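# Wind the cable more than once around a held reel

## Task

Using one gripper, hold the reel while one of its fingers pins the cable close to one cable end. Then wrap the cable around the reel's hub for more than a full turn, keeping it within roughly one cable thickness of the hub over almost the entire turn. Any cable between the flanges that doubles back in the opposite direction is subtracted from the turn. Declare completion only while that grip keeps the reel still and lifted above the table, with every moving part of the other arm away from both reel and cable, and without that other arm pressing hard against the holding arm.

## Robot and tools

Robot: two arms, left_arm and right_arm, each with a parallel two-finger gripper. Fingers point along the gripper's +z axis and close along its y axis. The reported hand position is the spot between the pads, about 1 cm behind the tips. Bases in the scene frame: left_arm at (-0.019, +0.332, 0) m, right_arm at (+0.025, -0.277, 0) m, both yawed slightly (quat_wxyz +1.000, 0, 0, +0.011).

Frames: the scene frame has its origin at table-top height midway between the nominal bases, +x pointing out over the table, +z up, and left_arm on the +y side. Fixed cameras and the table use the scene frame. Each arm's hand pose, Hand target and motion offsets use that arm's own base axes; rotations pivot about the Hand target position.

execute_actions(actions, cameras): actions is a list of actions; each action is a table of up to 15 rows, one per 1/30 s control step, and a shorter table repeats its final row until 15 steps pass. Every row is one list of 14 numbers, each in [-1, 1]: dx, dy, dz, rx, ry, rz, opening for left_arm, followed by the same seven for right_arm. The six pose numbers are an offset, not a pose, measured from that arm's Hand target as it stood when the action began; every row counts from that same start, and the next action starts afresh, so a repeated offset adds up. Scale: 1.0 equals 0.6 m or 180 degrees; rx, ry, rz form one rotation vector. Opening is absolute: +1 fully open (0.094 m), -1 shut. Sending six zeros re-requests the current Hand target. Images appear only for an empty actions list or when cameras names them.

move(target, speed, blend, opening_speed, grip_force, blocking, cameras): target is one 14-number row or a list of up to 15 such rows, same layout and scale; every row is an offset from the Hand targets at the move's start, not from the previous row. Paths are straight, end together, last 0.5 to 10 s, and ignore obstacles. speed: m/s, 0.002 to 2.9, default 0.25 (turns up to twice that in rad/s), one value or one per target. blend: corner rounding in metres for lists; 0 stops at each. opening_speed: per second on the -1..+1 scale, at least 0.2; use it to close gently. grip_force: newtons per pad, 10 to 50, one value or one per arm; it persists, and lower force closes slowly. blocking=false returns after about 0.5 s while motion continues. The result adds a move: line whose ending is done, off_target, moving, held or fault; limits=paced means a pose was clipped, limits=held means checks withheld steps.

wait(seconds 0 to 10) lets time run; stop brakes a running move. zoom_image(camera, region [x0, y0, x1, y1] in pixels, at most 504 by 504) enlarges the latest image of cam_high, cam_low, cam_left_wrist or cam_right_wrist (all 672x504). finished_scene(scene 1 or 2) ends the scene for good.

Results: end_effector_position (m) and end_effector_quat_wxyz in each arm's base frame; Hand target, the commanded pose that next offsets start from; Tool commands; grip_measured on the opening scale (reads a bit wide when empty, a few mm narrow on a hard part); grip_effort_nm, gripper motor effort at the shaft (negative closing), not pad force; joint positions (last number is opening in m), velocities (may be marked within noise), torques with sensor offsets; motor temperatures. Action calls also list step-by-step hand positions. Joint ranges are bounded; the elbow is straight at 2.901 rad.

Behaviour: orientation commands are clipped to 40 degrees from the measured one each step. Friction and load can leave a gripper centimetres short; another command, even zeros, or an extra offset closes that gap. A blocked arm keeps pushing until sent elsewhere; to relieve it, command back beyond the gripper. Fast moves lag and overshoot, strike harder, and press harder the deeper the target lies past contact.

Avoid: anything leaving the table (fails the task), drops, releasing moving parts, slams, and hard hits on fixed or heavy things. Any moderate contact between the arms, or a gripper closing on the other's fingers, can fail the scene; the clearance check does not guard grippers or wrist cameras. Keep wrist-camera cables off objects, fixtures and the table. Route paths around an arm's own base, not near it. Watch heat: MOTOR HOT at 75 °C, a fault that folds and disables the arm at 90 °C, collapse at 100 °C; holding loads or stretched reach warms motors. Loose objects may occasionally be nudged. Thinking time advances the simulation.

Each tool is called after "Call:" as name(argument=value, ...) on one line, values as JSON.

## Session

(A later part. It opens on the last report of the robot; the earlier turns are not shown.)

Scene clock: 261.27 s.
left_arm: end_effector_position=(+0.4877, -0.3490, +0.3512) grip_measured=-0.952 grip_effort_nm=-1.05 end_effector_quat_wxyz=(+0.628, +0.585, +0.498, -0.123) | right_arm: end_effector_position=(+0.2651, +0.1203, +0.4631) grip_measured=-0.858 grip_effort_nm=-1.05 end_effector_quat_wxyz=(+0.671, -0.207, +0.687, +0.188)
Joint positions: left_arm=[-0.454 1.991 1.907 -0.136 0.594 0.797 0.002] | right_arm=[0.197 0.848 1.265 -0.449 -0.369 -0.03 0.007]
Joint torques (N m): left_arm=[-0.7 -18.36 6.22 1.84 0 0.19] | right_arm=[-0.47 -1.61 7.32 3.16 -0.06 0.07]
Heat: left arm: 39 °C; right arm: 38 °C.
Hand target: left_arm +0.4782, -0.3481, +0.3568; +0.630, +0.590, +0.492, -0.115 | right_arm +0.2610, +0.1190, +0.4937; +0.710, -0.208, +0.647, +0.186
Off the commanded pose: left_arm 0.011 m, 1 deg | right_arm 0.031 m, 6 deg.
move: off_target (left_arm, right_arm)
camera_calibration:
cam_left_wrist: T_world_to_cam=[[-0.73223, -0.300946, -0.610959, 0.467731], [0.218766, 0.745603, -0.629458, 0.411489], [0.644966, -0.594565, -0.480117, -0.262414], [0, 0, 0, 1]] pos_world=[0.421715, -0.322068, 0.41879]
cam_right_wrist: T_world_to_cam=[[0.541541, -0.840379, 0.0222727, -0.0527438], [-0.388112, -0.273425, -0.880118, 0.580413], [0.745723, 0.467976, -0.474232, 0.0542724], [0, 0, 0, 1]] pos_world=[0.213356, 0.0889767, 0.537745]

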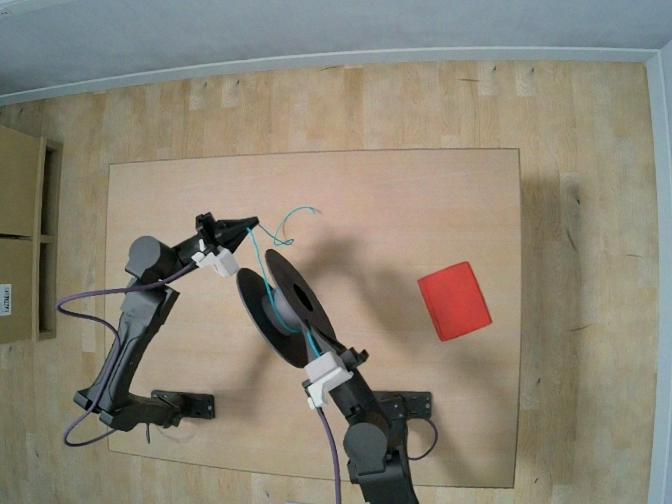

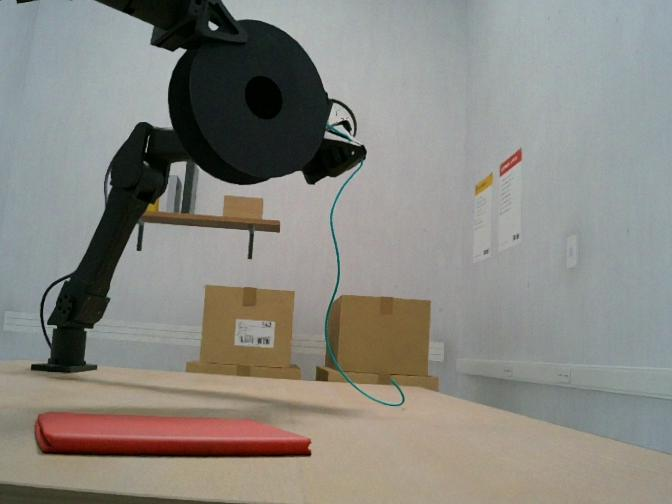

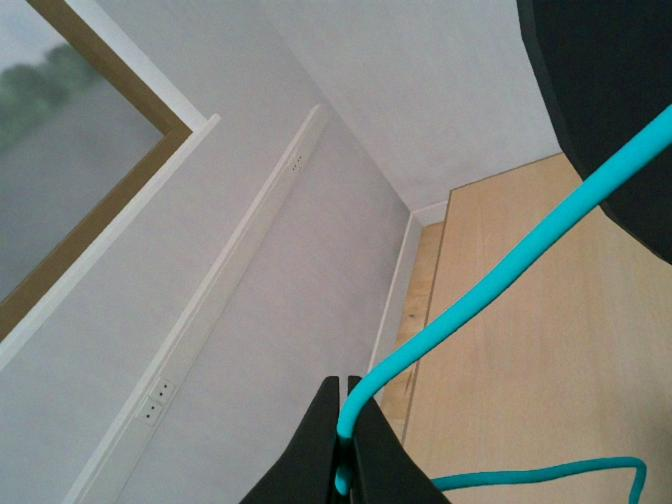

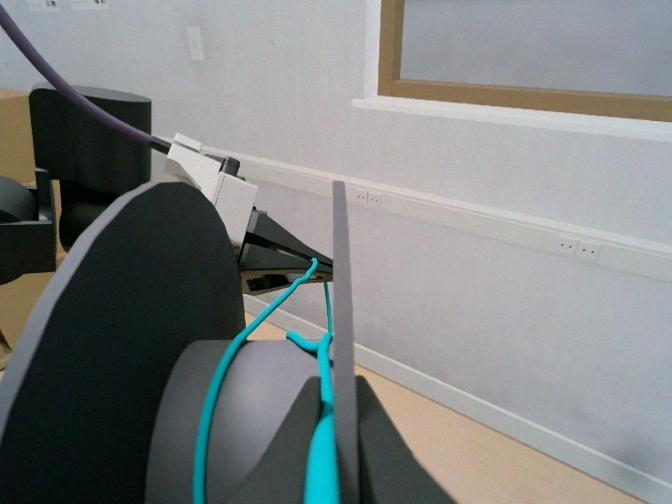

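Call:
move(target=[-0.03,-0.022,-0.04,0,0,0,-1,0,0,0,0,0,0,-1], speed=0.06)

Call:
move(target=[0,0,0,0,0,0,-0.3,0,0,0,0,0,0,-1], opening_speed=0.4, cameras=["all"])

Scene clock: 263.23 s.
left_arm: end_effector_position=(+0.4789, -0.3523, +0.3254) grip_measured=-0.952 grip_effort_nm=-1.05 end_effector_quat_wxyz=(+0.628, +0.578, +0.509, -0.114) | right_arm: end_effector_position=(+0.2653, +0.1199, +0.4627) grip_measured=-0.858 grip_effort_nm=-1.05 end_effector_quat_wxyz=(+0.670, -0.206, +0.688, +0.187)
Joint positions: left_arm=[-0.48 1.94 1.737 -0.013 0.537 0.783 0.002] | right_arm=[0.197 0.848 1.265 -0.45 -0.367 -0.031 0.007]
Joint torques (N m): left_arm=[-2.51 -18.17 6.63 1.84 0.12 0.19] | right_arm=[-0.53 -1.65 7.31 3.16 -0.09 0.07]
Heat: left arm: 39 °C; right arm: 38 °C.
Hand target: left_arm +0.4602, -0.3613, +0.3328; +0.630, +0.590, +0.492, -0.115 | right_arm +0.2610, +0.1190, +0.4938; +0.710, -0.208, +0.647, +0.186
Off the commanded pose: left_arm 0.022 m, 2 deg | right_arm 0.031 m, 7 deg.
move: off_target (left_arm, right_arm)

Scene clock: 265.20 s.
left_arm: end_effector_position=(+0.4798, -0.3522, +0.3253) grip_measured=-0.302 grip_effort_nm=0.10 end_effector_quat_wxyz=(+0.628, +0.576, +0.511, -0.110) | right_arm: end_effector_position=(+0.2655, +0.1196, +0.4627) grip_measured=-0.858 grip_effort_nm=-1.05 end_effector_quat_wxyz=(+0.671, -0.206, +0.688, +0.186)
Joint positions: left_arm=[-0.482 1.94 1.737 -0.013 0.527 0.783 0.033] | right_arm=[0.197 0.848 1.265 -0.45 -0.365 -0.032 0.007]
Joint torques (N m): left_arm=[-2.28 -18.19 6.64 1.86 0.24 0.21] | right_arm=[-0.47 -1.63 7.31 3.16 -0.11 0.1]
Heat: left arm: 40 °C; right arm: 38 °C.
Hand target: left_arm +0.4601, -0.3614, +0.3328; +0.630, +0.590, +0.491, -0.115 | right_arm +0.2610, +0.1190, +0.4938; +0.710, -0.208, +0.647, +0.186
Off the commanded pose: left_arm 0.023 m, 3 deg | right_arm 0.031 m, 7 deg.
move: off_target (left_arm, right_arm)
camera_calibration:
cam_left_wrist: T_world_to_cam=[[-0.72127, -0.327112, -0.610546, 0.430567], [0.18685, 0.756895, -0.626257, 0.417509], [0.666976, -0.565781, -0.484805, -0.270523], [0, 0, 0, 1]] pos_world=[0.412976, -0.328223, 0.393199]
cam_right_wrist: T_world_to_cam=[[0.537734, -0.842779, 0.0237996, -0.0529518], [-0.389736, -0.273503, -0.879376, 0.580137], [0.747628, 0.463595, -0.475533, 0.0547268], [0, 0, 0, 1]] pos_world=[0.213659, 0.0886717, 0.537443]

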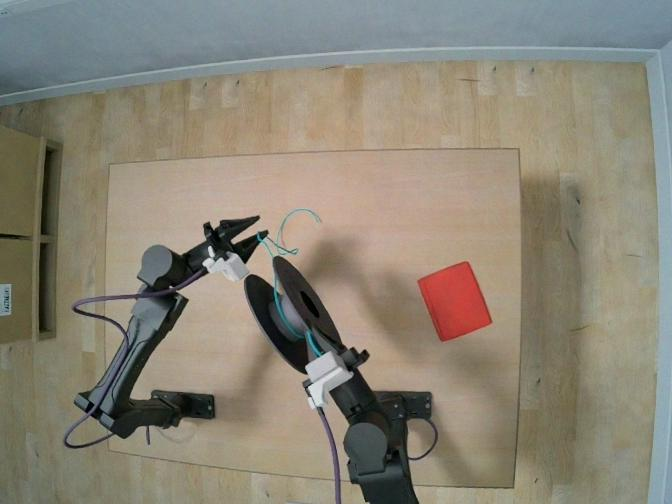

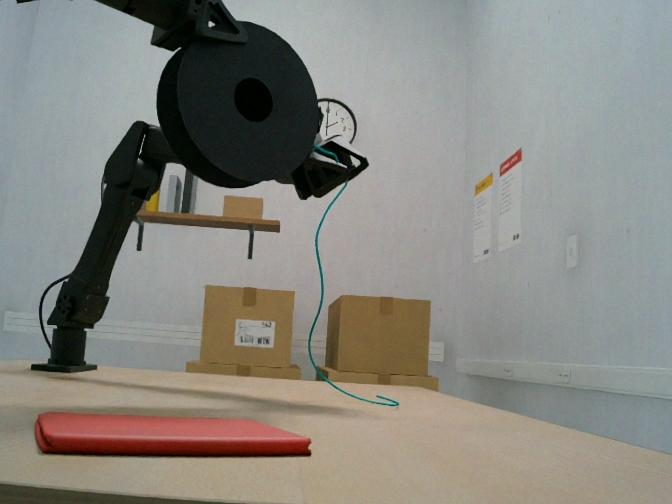

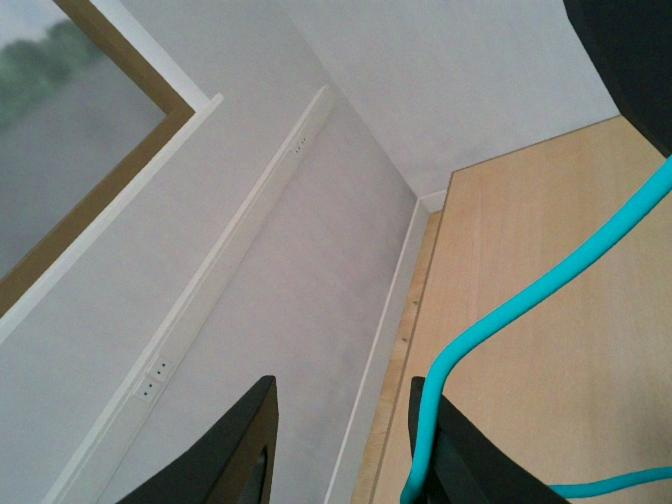

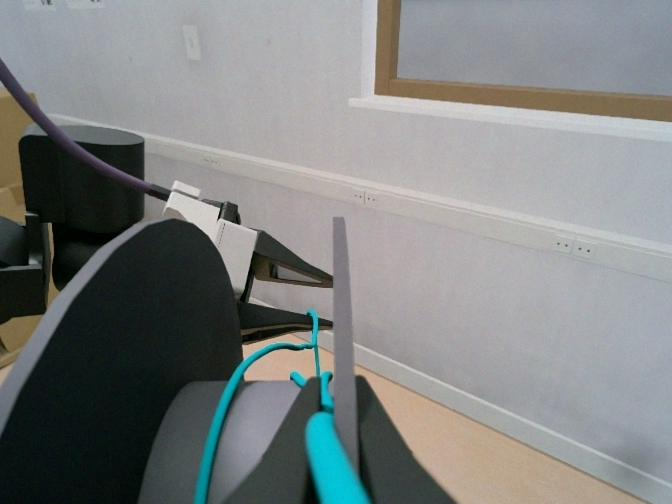

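Call:
move(target=[[0.03,0.02,0.0,0,0,0,-0.3,0,0,0,0,0,0,-1],[-0.02,0.14,0.04,0,0,0,-0.3,0,0,0,0,0,0,-1],[-0.1,0.25,0.04,0,0,0,-0.3,0,0,0,0,0,0,-1]], speed=0.1, blend=[0.01,0.03,0], cameras=["all"])

Scene clock: 268.37 s.
left_arm: end_effector_position=(+0.4099, -0.2131, +0.3602) grip_measured=-0.302 grip_effort_nm=0.09 end_effector_quat_wxyz=(+0.635, +0.586, +0.492, -0.107) | right_arm: end_effector_position=(+0.2654, +0.1199, +0.4694) grip_measured=-0.858 grip_effort_nm=-1.05 end_effector_quat_wxyz=(+0.680, -0.207, +0.678, +0.186)
Joint positions: left_arm=[-0.188 1.52 1.386 -0.124 0.835 0.898 0.033] | right_arm=[0.197 0.848 1.265 -0.423 -0.367 -0.032 0.007]
Joint torques (N m): left_arm=[0.49 -11.82 6.42 1.6 0.34 0.05] | right_arm=[-0.47 -1.31 7.42 2.89 -0.06 0.11]
Heat: left arm: 40 °C; right arm: 38 °C.
Hand target: left_arm +0.4001, -0.2113, +0.3569; +0.630, +0.590, +0.492, -0.115 | right_arm +0.2610, +0.1190, +0.4937; +0.710, -0.208, +0.647, +0.186
Off the commanded pose: left_arm 0.011 m, 1 deg | right_arm 0.025 m, 5 deg.
move: off_target (left_arm, right_arm)
camera_calibration:
cam_left_wrist: T_world_to_cam=[[-0.708059, -0.306029, -0.636396, 0.455334], [0.228443, 0.753485, -0.616502, 0.325816], [0.668181, -0.5819, -0.463601, -0.139952], [0, 0, 0, 1]] pos_world=[0.341486, -0.18759, 0.425756]
cam_right_wrist: T_world_to_cam=[[0.538505, -0.841942, 0.0338456, -0.0578456], [-0.365074, -0.269325, -0.891171, 0.584537], [0.75943, 0.467544, -0.452404, 0.0433242], [0, 0, 0, 1]] pos_world=[0.211648, 0.088472, 0.54248]

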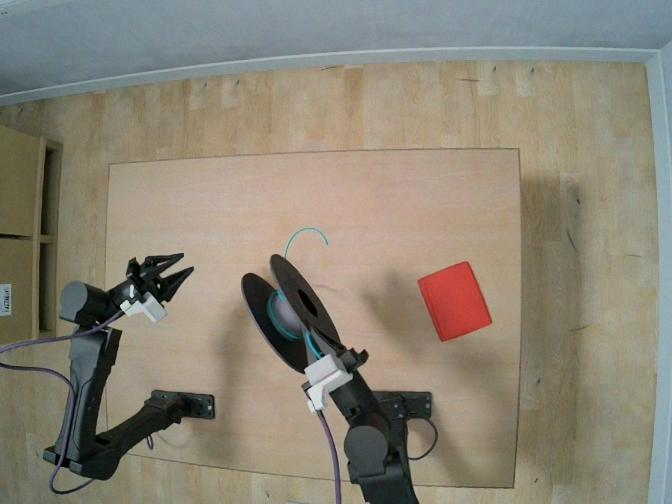

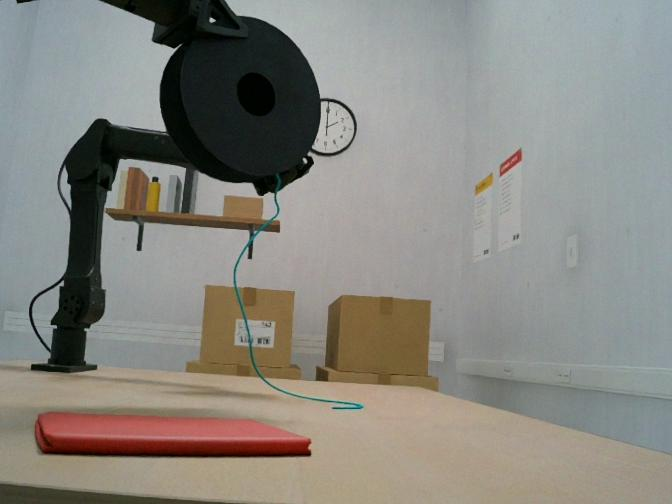

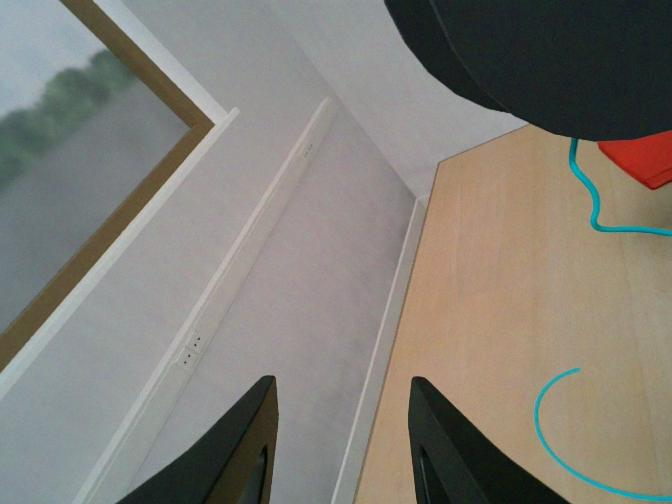

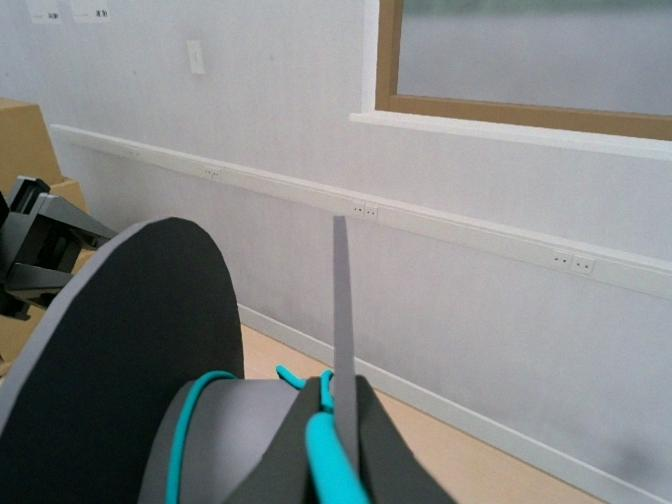

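Call:
zoom_image(camera="cam_high", region=[220, 220, 360, 380])

Call:
zoom_image(camera="cam_right_wrist", region=[100, 300, 450, 504])

Call:
zoom_image(camera="cam_low", region=[130, 0, 350, 220])

Scaled by 3.150 from the camera's 672x504 image, which has a finer 960x720 frame.

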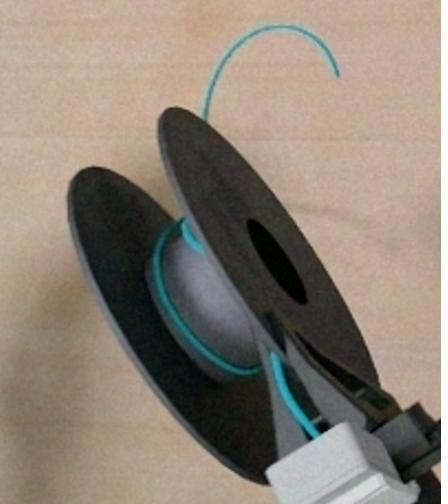

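Scaled by 1.440 from the camera's 672x504 image, which has a finer 960x720 frame.

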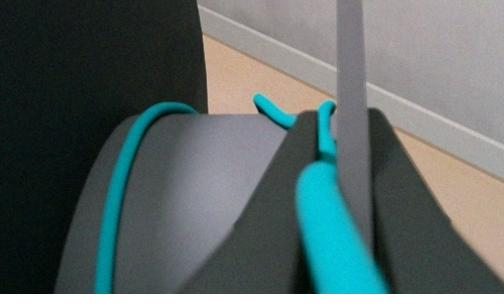

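Scaled by 2.291 from the camera's 672x504 image, which has a finer 960x720 frame.

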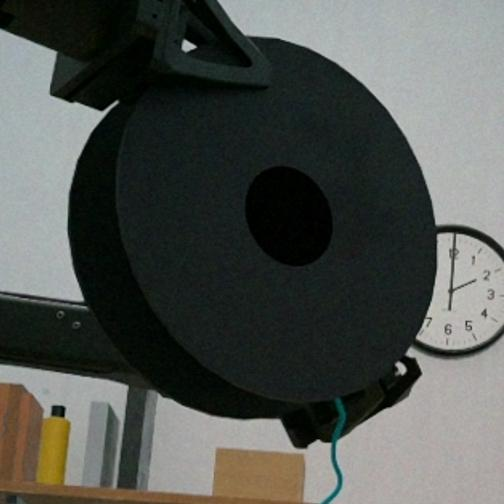

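Call:
move(target=[[-0.1,0.05,-0.15,-0.06,0.09,0.05,0.6,0,0,0.05,0,0,0,-1],[-0.1,-0.03,-0.36,-0.127,0.1785,0.0963,0.6,0,0,0.083,0,0,0,-1]], speed=0.15, blend=[0.05,0], cameras=["all"])

Scene clock: 272.90 s.
left_arm: end_effector_position=(+0.3425, -0.2303, +0.1526) grip_measured=+0.598 grip_effort_nm=0.10 end_effector_quat_wxyz=(+0.592, +0.326, +0.684, -0.274) | right_arm: end_effector_position=(+0.2686, +0.1206, +0.5185) grip_measured=-0.858 grip_effort_nm=-1.04 end_effector_quat_wxyz=(+0.685, -0.208, +0.673, +0.185)
Joint positions: left_arm=[-0.391 1.544 0.443 0.932 0.48 0.09 0.075] | right_arm=[0.197 0.973 1.527 -0.546 -0.367 -0.032 0.007]
Joint torques (N m): left_arm=[-0.59 -6.06 5.15 2.03 -0.08 -0.06] | right_arm=[-0.44 -1.36 8.8 2.52 -0.07 0.1]
Heat: left arm: 40 °C; right arm: 38 °C.
Hand target: left_arm +0.3400, -0.2294, +0.1408; +0.583, +0.322, +0.695, -0.271 | right_arm +0.2611, +0.1190, +0.5435; +0.710, -0.208, +0.647, +0.186
Off the commanded pose: left_arm 0.012 m, 2 deg | right_arm 0.026 m, 4 deg.
move: off_target (left_arm, right_arm)
camera_calibration:
cam_left_wrist: T_world_to_cam=[[-0.759415, -0.650561, -0.00771212, 0.112592], [-0.353586, 0.422641, -0.834477, 0.382666], [0.546138, -0.630987, -0.550989, -0.157212], [0, 0, 0, 1]] pos_world=[0.306669, -0.187681, 0.233572]
cam_right_wrist: T_world_to_cam=[[0.538396, -0.841807, 0.0386101, -0.0630459], [-0.353577, -0.267253, -0.896415, 0.628987], [0.764927, 0.468975, -0.441531, 0.0555561], [0, 0, 0, 1]] pos_world=[0.213843, 0.0889716, 0.590798]

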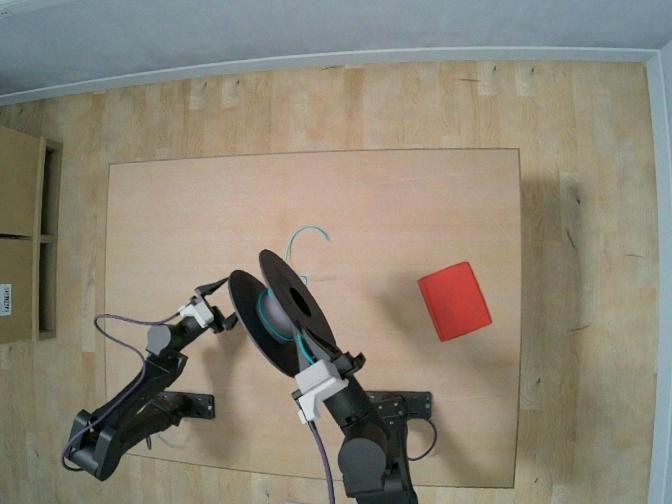

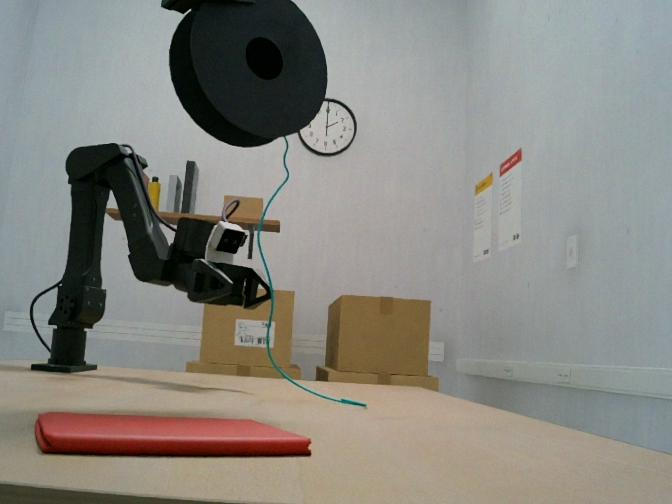

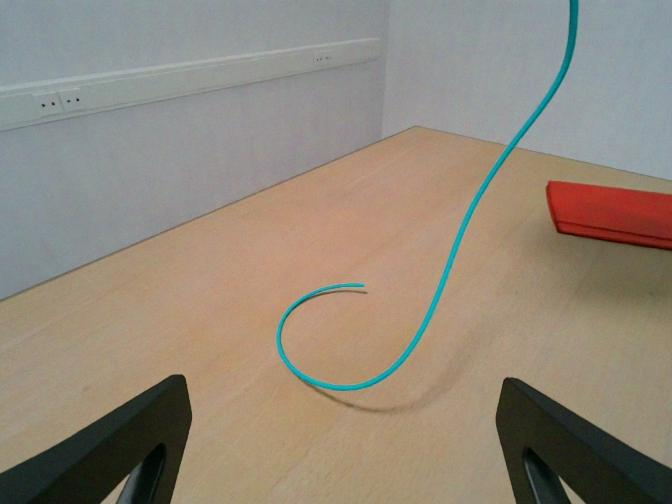

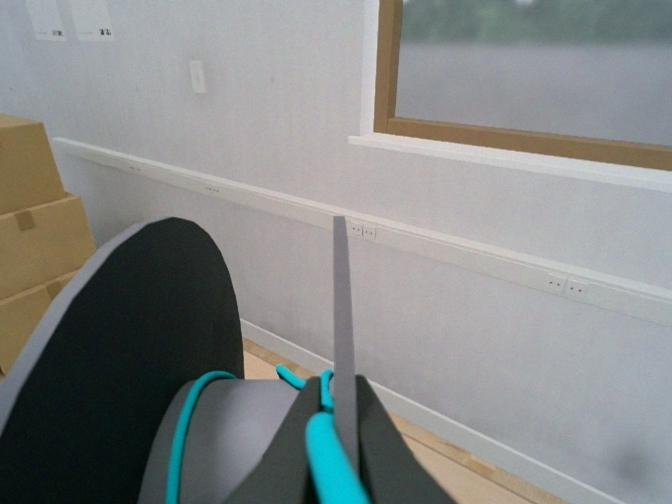

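Call:
move(target=[[-0.08,-0.07,-0.03,0,0,0,0.6,0,0,0,0,0,0,-1],[0.005,-0.17,-0.05,0,0,0,0.6,0,0,0,0,0,0,-1]], speed=0.15, blend=[0.02,0], cameras=["cam_low","cam_left_wrist"])

Scene clock: 275.20 s.
left_arm: end_effector_position=(+0.3378, -0.3272, +0.1117) grip_measured=+0.598 grip_effort_nm=0.09 end_effector_quat_wxyz=(+0.580, +0.327, +0.693, -0.274) | right_arm: end_effector_position=(+0.2686, +0.1206, +0.5185) grip_measured=-0.858 grip_effort_nm=-1.05 end_effector_quat_wxyz=(+0.685, -0.208, +0.673, +0.185)
Joint positions: left_arm=[-0.705 1.858 0.591 1.088 0.174 0.031 0.075] | right_arm=[0.197 0.973 1.527 -0.546 -0.367 -0.032 0.007]
Joint torques (N m): left_arm=[-0.59 -8.31 8.32 2.03 -0.16 -0.06] | right_arm=[-0.5 -1.35 8.87 2.56 -0.07 0.09]
Heat: left arm: 40 °C; right arm: 38 °C.
Hand target: left_arm +0.3430, -0.3314, +0.1106; +0.583, +0.322, +0.695, -0.271 | right_arm +0.2611, +0.1190, +0.5435; +0.710, -0.208, +0.647, +0.186
Off the commanded pose: left_arm 0.007 m, 1 deg | right_arm 0.026 m, 4 deg.
move: off_target (right_arm)
camera_calibration:
cam_left_wrist: T_world_to_cam=[[-0.761396, -0.648278, 0.00331322, 0.0457623], [-0.373961, 0.435027, -0.819088, 0.397036], [0.529556, -0.62489, -0.573658, -0.228254], [0, 0, 0, 1]] pos_world=[0.304192, -0.285688, 0.194116]
Images, in order (width x height): cam_low 672x504, cam_left_wrist 672x504.

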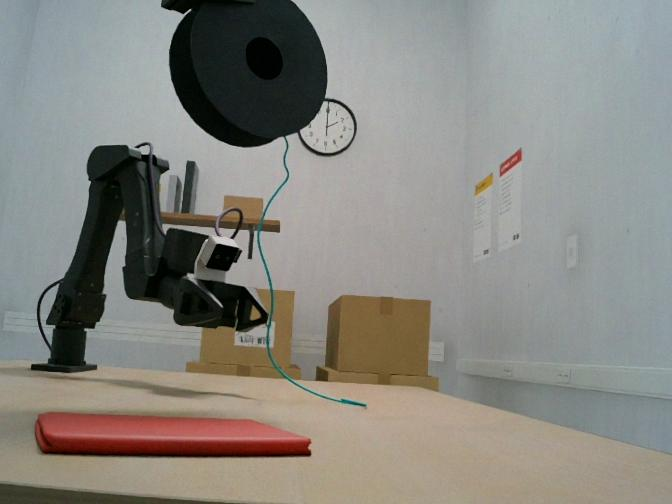

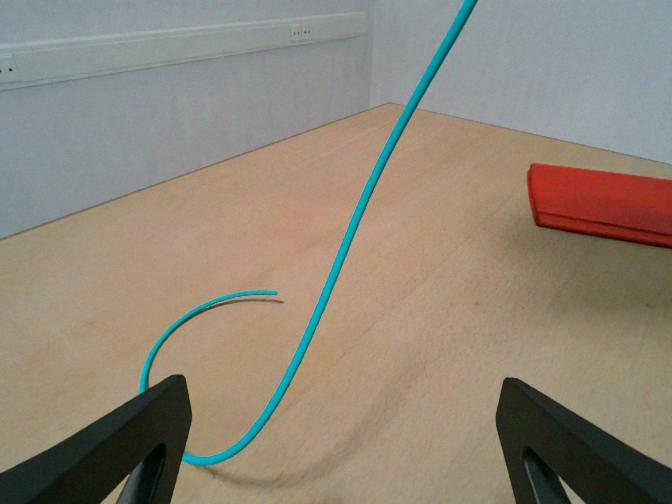

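Call:
move(target=[0.075,-0.056,0.012,0,0,0,0.6,0,0,0,0,0,0,-1], speed=0.12, cameras=["cam_low","cam_left_wrist"])

Scene clock: 276.70 s.
left_arm: end_effector_position=(+0.3804, -0.3632, +0.1248) grip_measured=+0.598 grip_effort_nm=0.10 end_effector_quat_wxyz=(+0.587, +0.325, +0.688, -0.276) | right_arm: end_effector_position=(+0.2686, +0.1206, +0.5185) grip_measured=-0.858 grip_effort_nm=-1.04 end_effector_quat_wxyz=(+0.685, -0.208, +0.673, +0.185)
Joint positions: left_arm=[-0.705 1.971 0.834 0.974 0.174 0.031 0.075] | right_arm=[0.197 0.973 1.527 -0.546 -0.367 -0.032 0.007]
Joint torques (N m): left_arm=[0.44 -9.78 9.33 1.88 -0.04 -0.05] | right_arm=[-0.39 -1.42 8.85 2.53 -0.08 0.1]
Heat: left arm: 40 °C; right arm: 38 °C.
Hand target: left_arm +0.3880, -0.3649, +0.1179; +0.583, +0.322, +0.695, -0.271 | right_arm +0.2611, +0.1190, +0.5435; +0.710, -0.208, +0.647, +0.186
Off the commanded pose: left_arm 0.010 m, 1 deg | right_arm 0.026 m, 4 deg.
move: off_target (right_arm)
camera_calibration:
cam_left_wrist: T_world_to_cam=[[-0.760965, -0.648793, 0.000462151, 0.0548359], [-0.363442, 0.425688, -0.828673, 0.433135], [0.537441, -0.630759, -0.559733, -0.272651], [0, 0, 0, 1]] pos_world=[0.345681, -0.32078, 0.20629]
Images, in order (width x height): cam_low 672x504, cam_left_wrist 672x504.

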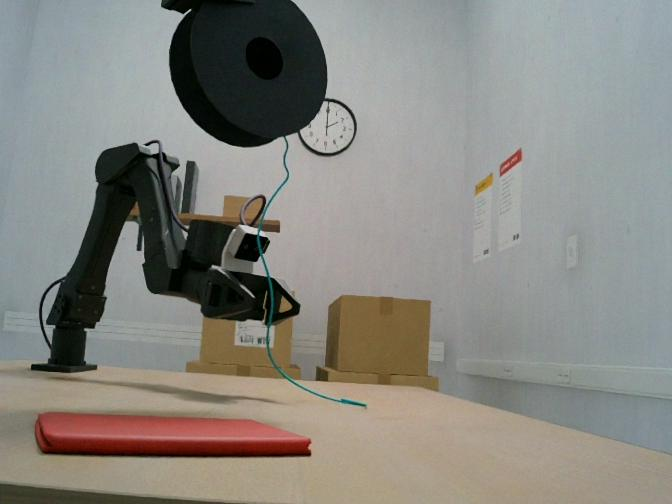

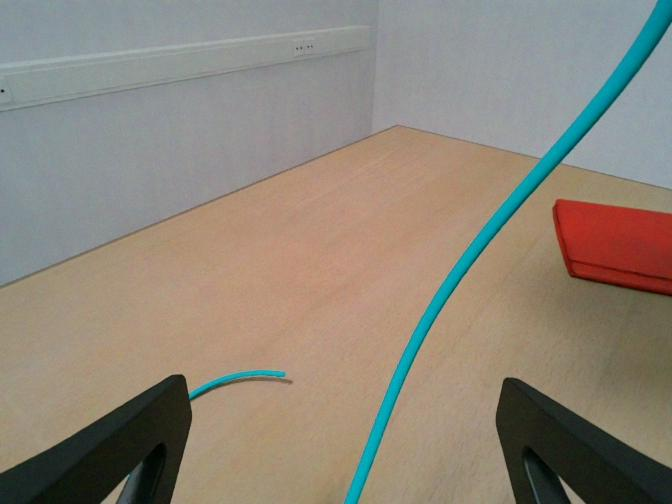

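Call:
move(target=[0.008,-0.034,0,0,0,0,0.6,0,0,0,0,0,0,-1], speed=0.1, cameras=["cam_left_wrist"])

Call:
move(target=[0,0,0.01,0,0,0,-1,0,0,0,0,0,0,-1], opening_speed=1.5, cameras=["cam_low","cam_left_wrist"])

Scene clock: 277.93 s.
left_arm: end_effector_position=(+0.3874, -0.3807, +0.1247) grip_measured=+0.598 grip_effort_nm=0.09 end_effector_quat_wxyz=(+0.586, +0.326, +0.688, -0.276) | right_arm: end_effector_position=(+0.2686, +0.1206, +0.5185) grip_measured=-0.858 grip_effort_nm=-1.04 end_effector_quat_wxyz=(+0.685, -0.208, +0.673, +0.185)
Joint positions: left_arm=[-0.728 2.016 0.91 0.943 0.152 0.027 0.075] | right_arm=[0.197 0.973 1.527 -0.546 -0.367 -0.032 0.007]
Joint torques (N m): left_arm=[-0.54 -10.48 9.63 1.9 -0.17 -0.07] | right_arm=[-0.5 -1.37 8.83 2.54 -0.07 0.11]
Heat: left arm: 40 °C; right arm: 38 °C.
Hand target: left_arm +0.3930, -0.3853, +0.1181; +0.584, +0.322, +0.695, -0.271 | right_arm +0.2611, +0.1190, +0.5435; +0.710, -0.208, +0.647, +0.186
Off the commanded pose: left_arm 0.010 m, 1 deg | right_arm 0.026 m, 4 deg.
move: off_target (right_arm)
camera_calibration:
cam_left_wrist: T_world_to_cam=[[-0.761782, -0.647834, 0.000426978, 0.0495068], [-0.363385, 0.426755, -0.82815, 0.443399], [0.536321, -0.631024, -0.560507, -0.287039], [0, 0, 0, 1]] pos_world=[0.352783, -0.338279, 0.206292]
Images, in order (width x height): cam_left_wrist 672x504.

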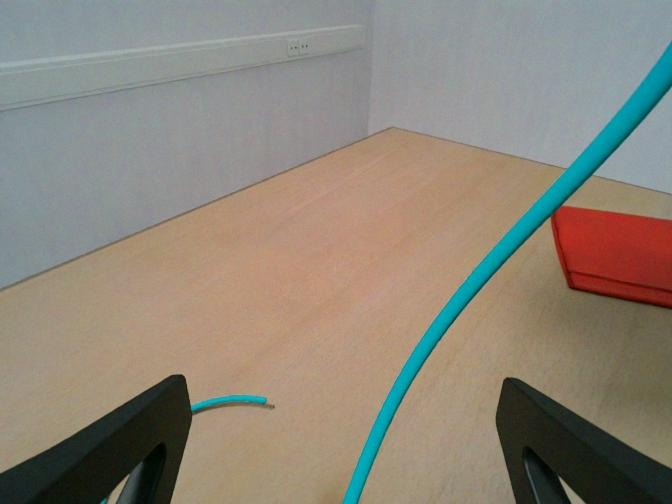

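Scene clock: 279.23 s.
left_arm: end_effector_position=(+0.3867, -0.3799, +0.1187) grip_measured=-0.948 grip_effort_nm=-1.05 end_effector_quat_wxyz=(+0.577, +0.328, +0.696, -0.273) | right_arm: end_effector_position=(+0.2686, +0.1206, +0.5185) grip_measured=-0.858 grip_effort_nm=-1.04 end_effector_quat_wxyz=(+0.685, -0.208, +0.673, +0.185)
Joint positions: left_arm=[-0.728 2.016 0.91 0.918 0.151 0.026 0.002] | right_arm=[0.197 0.973 1.527 -0.546 -0.367 -0.032 0.007]
Joint torques (N m): left_arm=[-0.46 -12.14 10.14 1.92 -0.16 -0.09] | right_arm=[-0.44 -1.4 8.83 2.52 -0.07 0.1]
Heat: left arm: 40 °C; right arm: 38 °C.
Hand target: left_arm +0.3929, -0.3853, +0.1241; +0.583, +0.322, +0.695, -0.271 | right_arm +0.2611, +0.1190, +0.5435; +0.710, -0.208, +0.647, +0.186
Off the commanded pose: left_arm 0.010 m, 1 deg | right_arm 0.026 m, 4 deg.
move: off_target (right_arm)
camera_calibration:
cam_left_wrist: T_world_to_cam=[[-0.761132, -0.648579, 0.00474615, 0.0485199], [-0.379373, 0.43925, -0.814331, 0.44711], [0.526073, -0.621614, -0.580381, -0.279706], [0, 0, 0, 1]] pos_world=[0.353697, -0.338793, 0.201529]
Images, in order (width x height): cam_low 672x504, cam_left_wrist 672x504.

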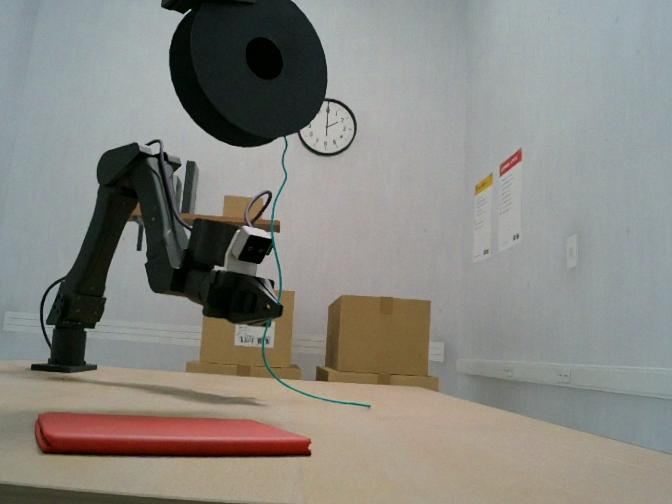

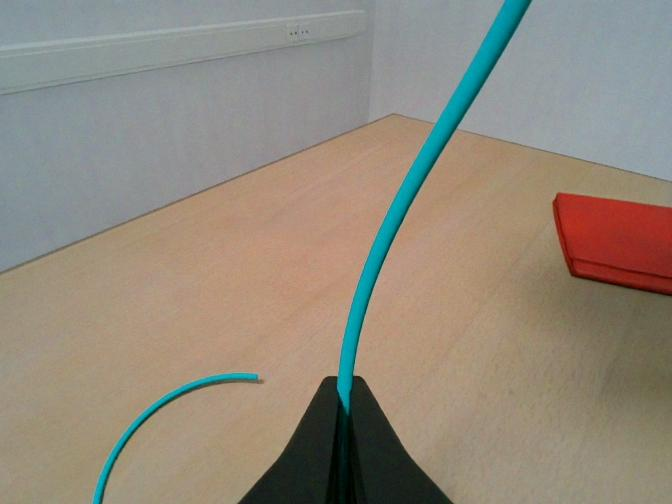

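Call:
move(target=[[-0.04,-0.03,-0.04,0,0,0,-1,0,0,-0.083,0,0,0,-1],[-0.152,-0.115,-0.046,0.127,-0.1785,-0.0963,-1,0,0,-0.083,0,0,0,-1]], speed=0.12, blend=[0.02,0], cameras=["cam_low","cam_right_wrist"])

Call:
move(target=[[-0.170,-0.084,0.106,0,0,0,-1,0,0,0,0,0,0,-1],[-0.251,-0.018,0.356,0,0,0,-1,0,0,0,0,0,0,-1]], speed=0.12, blend=[0.03,0], cameras=["all"])

Scene clock: 284.03 s.
left_arm: end_effector_position=(+0.3073, -0.4525, +0.1137) grip_measured=-0.948 grip_effort_nm=-1.05 end_effector_quat_wxyz=(+0.646, +0.577, +0.488, -0.110) | right_arm: end_effector_position=(+0.2664, +0.1202, +0.4752) grip_measured=-0.858 grip_effort_nm=-1.05 end_effector_quat_wxyz=(+0.683, -0.208, +0.675, +0.186)
Joint positions: left_arm=[-0.946 2.072 0.91 1.019 0.092 0.713 0.002] | right_arm=[0.197 0.86 1.285 -0.423 -0.367 -0.032 0.007]
Joint torques (N m): left_arm=[-0.61 -11.3 6.08 1.91 0.15 -0.03] | right_arm=[-0.42 -2.26 5.85 2.88 -0.07 0.09]
Heat: left arm: 40 °C; right arm: 38 °C.
Hand target: left_arm +0.3017, -0.4543, +0.0965; +0.630, +0.590, +0.492, -0.115 | right_arm +0.2610, +0.1190, +0.4938; +0.710, -0.208, +0.646, +0.186
Off the commanded pose: left_arm 0.018 m, 2 deg | right_arm 0.019 m, 4 deg.
move: off_target (left_arm, right_arm)
camera_calibration:
cam_right_wrist: T_world_to_cam=[[0.538552, -0.84178, 0.0369794, -0.059842], [-0.357518, -0.268032, -0.894617, 0.589578], [0.762983, 0.468577, -0.445301, 0.0407196], [0, 0, 0, 1]] pos_world=[0.211944, 0.0885719, 0.547792]
Images, in order (width x height): cam_low 672x504, cam_right_wrist 672x504.

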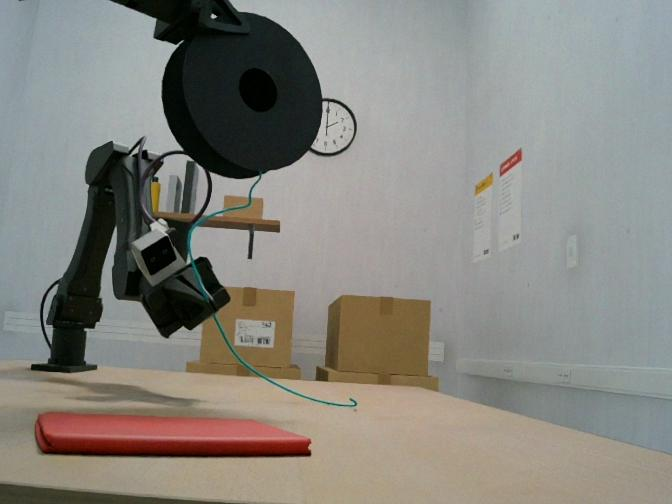

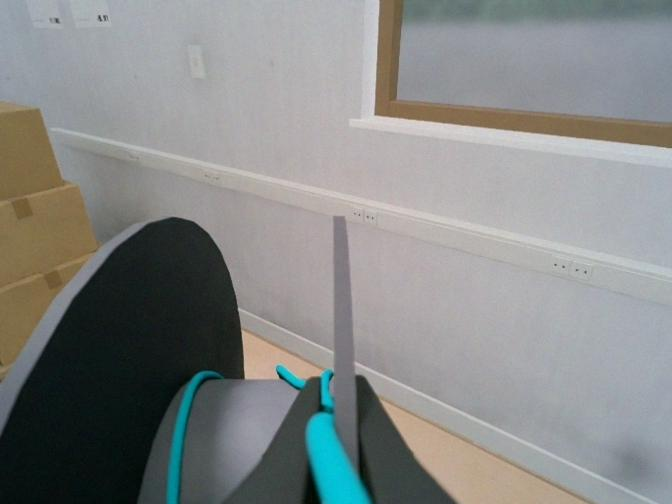

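Scene clock: 287.30 s.
left_arm: end_effector_position=(+0.1529, -0.4664, +0.2860) grip_measured=-0.948 grip_effort_nm=-1.05 end_effector_quat_wxyz=(+0.615, +0.607, +0.493, -0.105) | right_arm: end_effector_position=(+0.2664, +0.1202, +0.4752) grip_measured=-0.858 grip_effort_nm=-1.05 end_effector_quat_wxyz=(+0.683, -0.208, +0.675, +0.186)
Joint positions: left_arm=[-1.364 1.505 1.108 0.162 -0.298 0.65 0.002] | right_arm=[0.197 0.86 1.285 -0.423 -0.367 -0.032 0.007]
Joint torques (N m): left_arm=[-0.54 -11.58 11.92 1.92 -0.13 -0.14] | right_arm=[-0.42 -2.29 5.83 2.87 -0.05 0.09]
Heat: left arm: 41 °C; right arm: 39 °C.
Hand target: left_arm +0.1511, -0.4651, +0.3099; +0.630, +0.590, +0.492, -0.115 | right_arm +0.2610, +0.1190, +0.4938; +0.710, -0.208, +0.646, +0.186
Off the commanded pose: left_arm 0.024 m, 3 deg | right_arm 0.019 m, 4 deg.
move: off_target (left_arm, right_arm)
camera_calibration:
cam_left_wrist: T_world_to_cam=[[-0.721938, -0.256636, -0.642607, 0.175636], [0.237396, 0.780454, -0.57839, 0.53001], [0.649961, -0.570114, -0.502515, -0.130526], [0, 0, 0, 1]] pos_world=[0.0858133, -0.442988, 0.353826]
cam_right_wrist: T_world_to_cam=[[0.538552, -0.84178, 0.0369794, -0.059842], [-0.357518, -0.268032, -0.894617, 0.589578], [0.762983, 0.468577, -0.445301, 0.0407196], [0, 0, 0, 1]] pos_world=[0.211944, 0.0885719, 0.547792]

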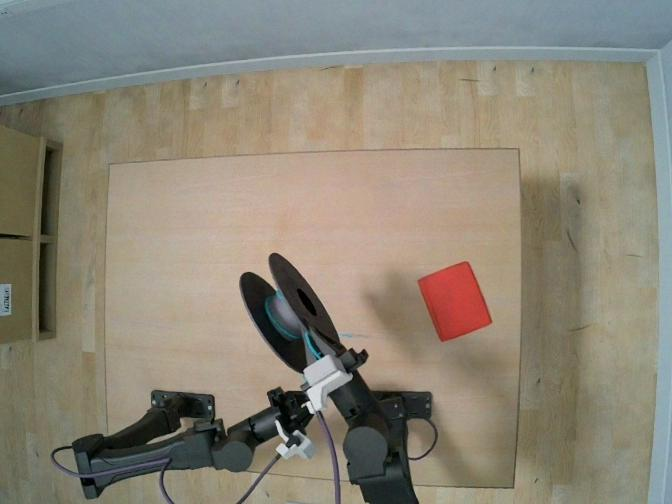

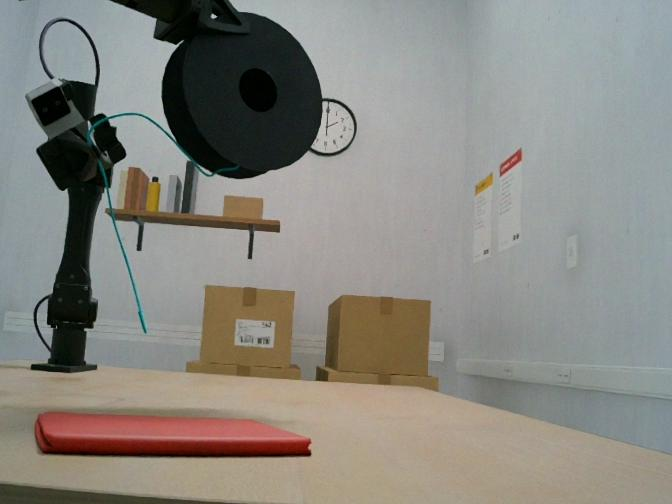

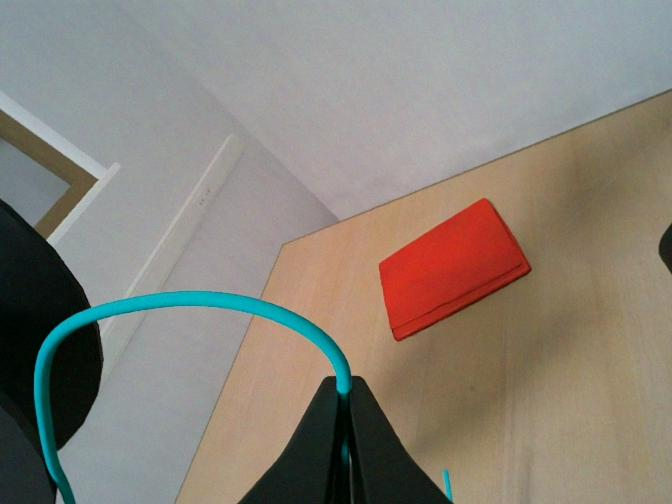

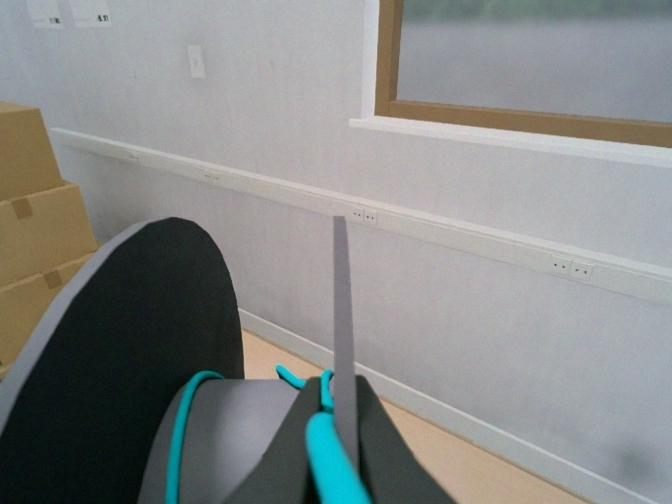

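Call:
move(target=[[-0.01,0.015,0.217,0,0,0,-1,0,0,0,0,0,0,-1],[0.02,0.04,0.40,0,0,0,-1,0,0,0,0,0,0,-1],[0.09,0.13,0.415,0,0,0,-1,0,0,0,0,0,0,-1],[0.187,0.19,0.41,0,0,0,-1,0,0,0,0,0,0,-1]], speed=0.13, blend=[0.03,0.03,0.03,0], cameras=["all"])

Scene clock: 291.50 s.
left_arm: end_effector_position=(+0.2672, -0.3559, +0.5480) grip_measured=-0.948 grip_effort_nm=-1.06 end_effector_quat_wxyz=(+0.624, +0.591, +0.498, -0.114) | right_arm: end_effector_position=(+0.2645, +0.1209, +0.4810) grip_measured=-0.858 grip_effort_nm=-1.04 end_effector_quat_wxyz=(+0.691, -0.210, +0.666, +0.188)
Joint positions: left_arm=[-0.85 1.806 2.641 -1.036 0.197 0.729 0.002] | right_arm=[0.197 0.856 1.285 -0.402 -0.374 -0.03 0.007]
Joint torques (N m): left_arm=[0.43 -8.95 7.68 1.88 0.17 0.01] | right_arm=[-0.38 -1.72 5.81 2.66 0.01 0.08]
Heat: left arm: 41 °C; right arm: 39 °C.
Hand target: left_arm +0.2632, -0.3512, +0.5559; +0.630, +0.590, +0.492, -0.115 | right_arm +0.2612, +0.1190, +0.4937; +0.710, -0.208, +0.647, +0.186
Off the commanded pose: left_arm 0.010 m, 1 deg | right_arm 0.013 m, 3 deg.
move: off_target (right_arm)
camera_calibration:
cam_left_wrist: T_world_to_cam=[[-0.726133, -0.291521, -0.622693, 0.432557], [0.21938, 0.76009, -0.611667, 0.584045], [0.651616, -0.580757, -0.487972, -0.0223134], [0, 0, 0, 1]] pos_world=[0.200506, -0.330786, 0.615703]
cam_right_wrist: T_world_to_cam=[[0.543172, -0.838513, 0.0431229, -0.0629969], [-0.335903, -0.264088, -0.904117, 0.592663], [0.769502, 0.476606, -0.425104, 0.0319215], [0, 0, 0, 1]] pos_world=[0.208732, 0.0884772, 0.552123]

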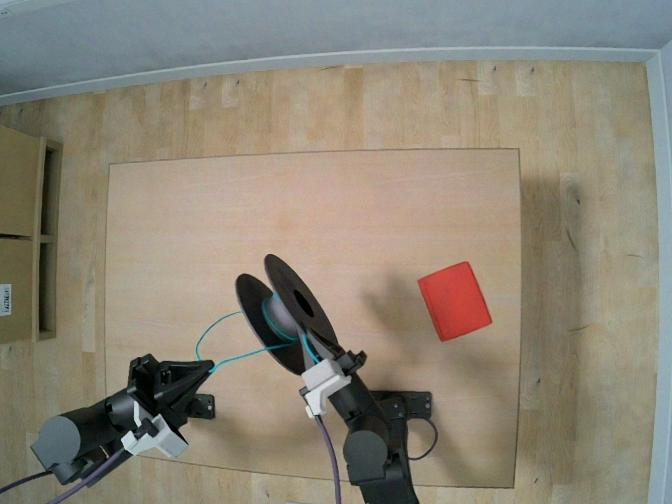

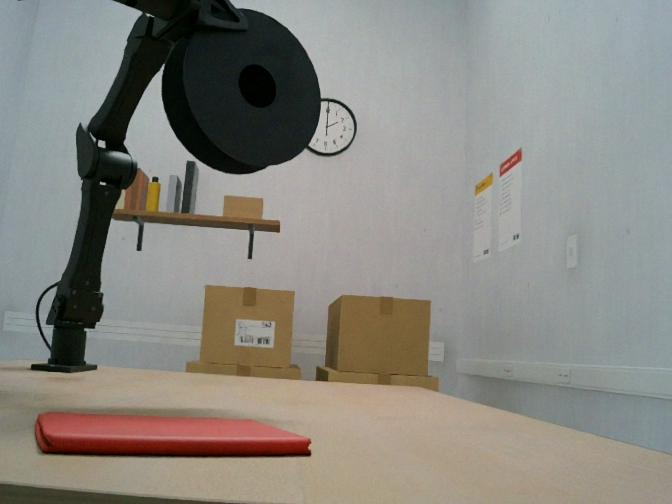

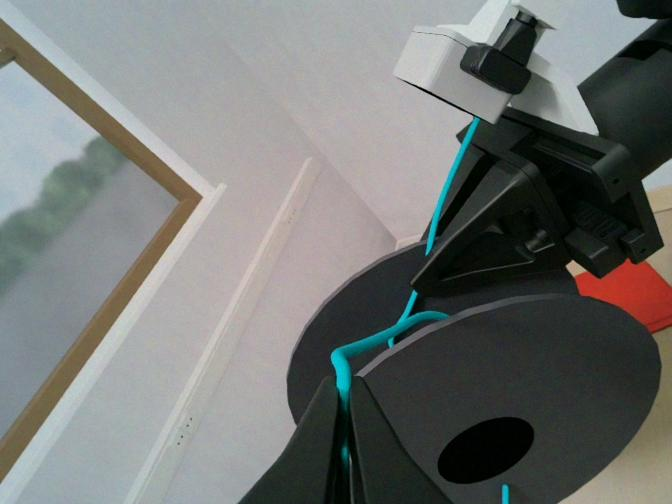

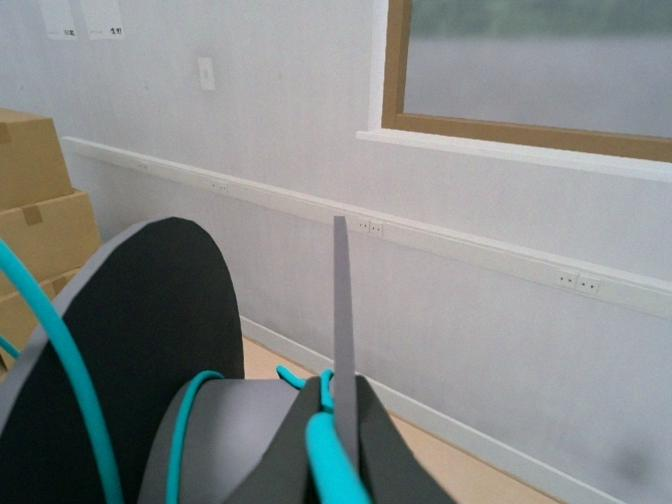

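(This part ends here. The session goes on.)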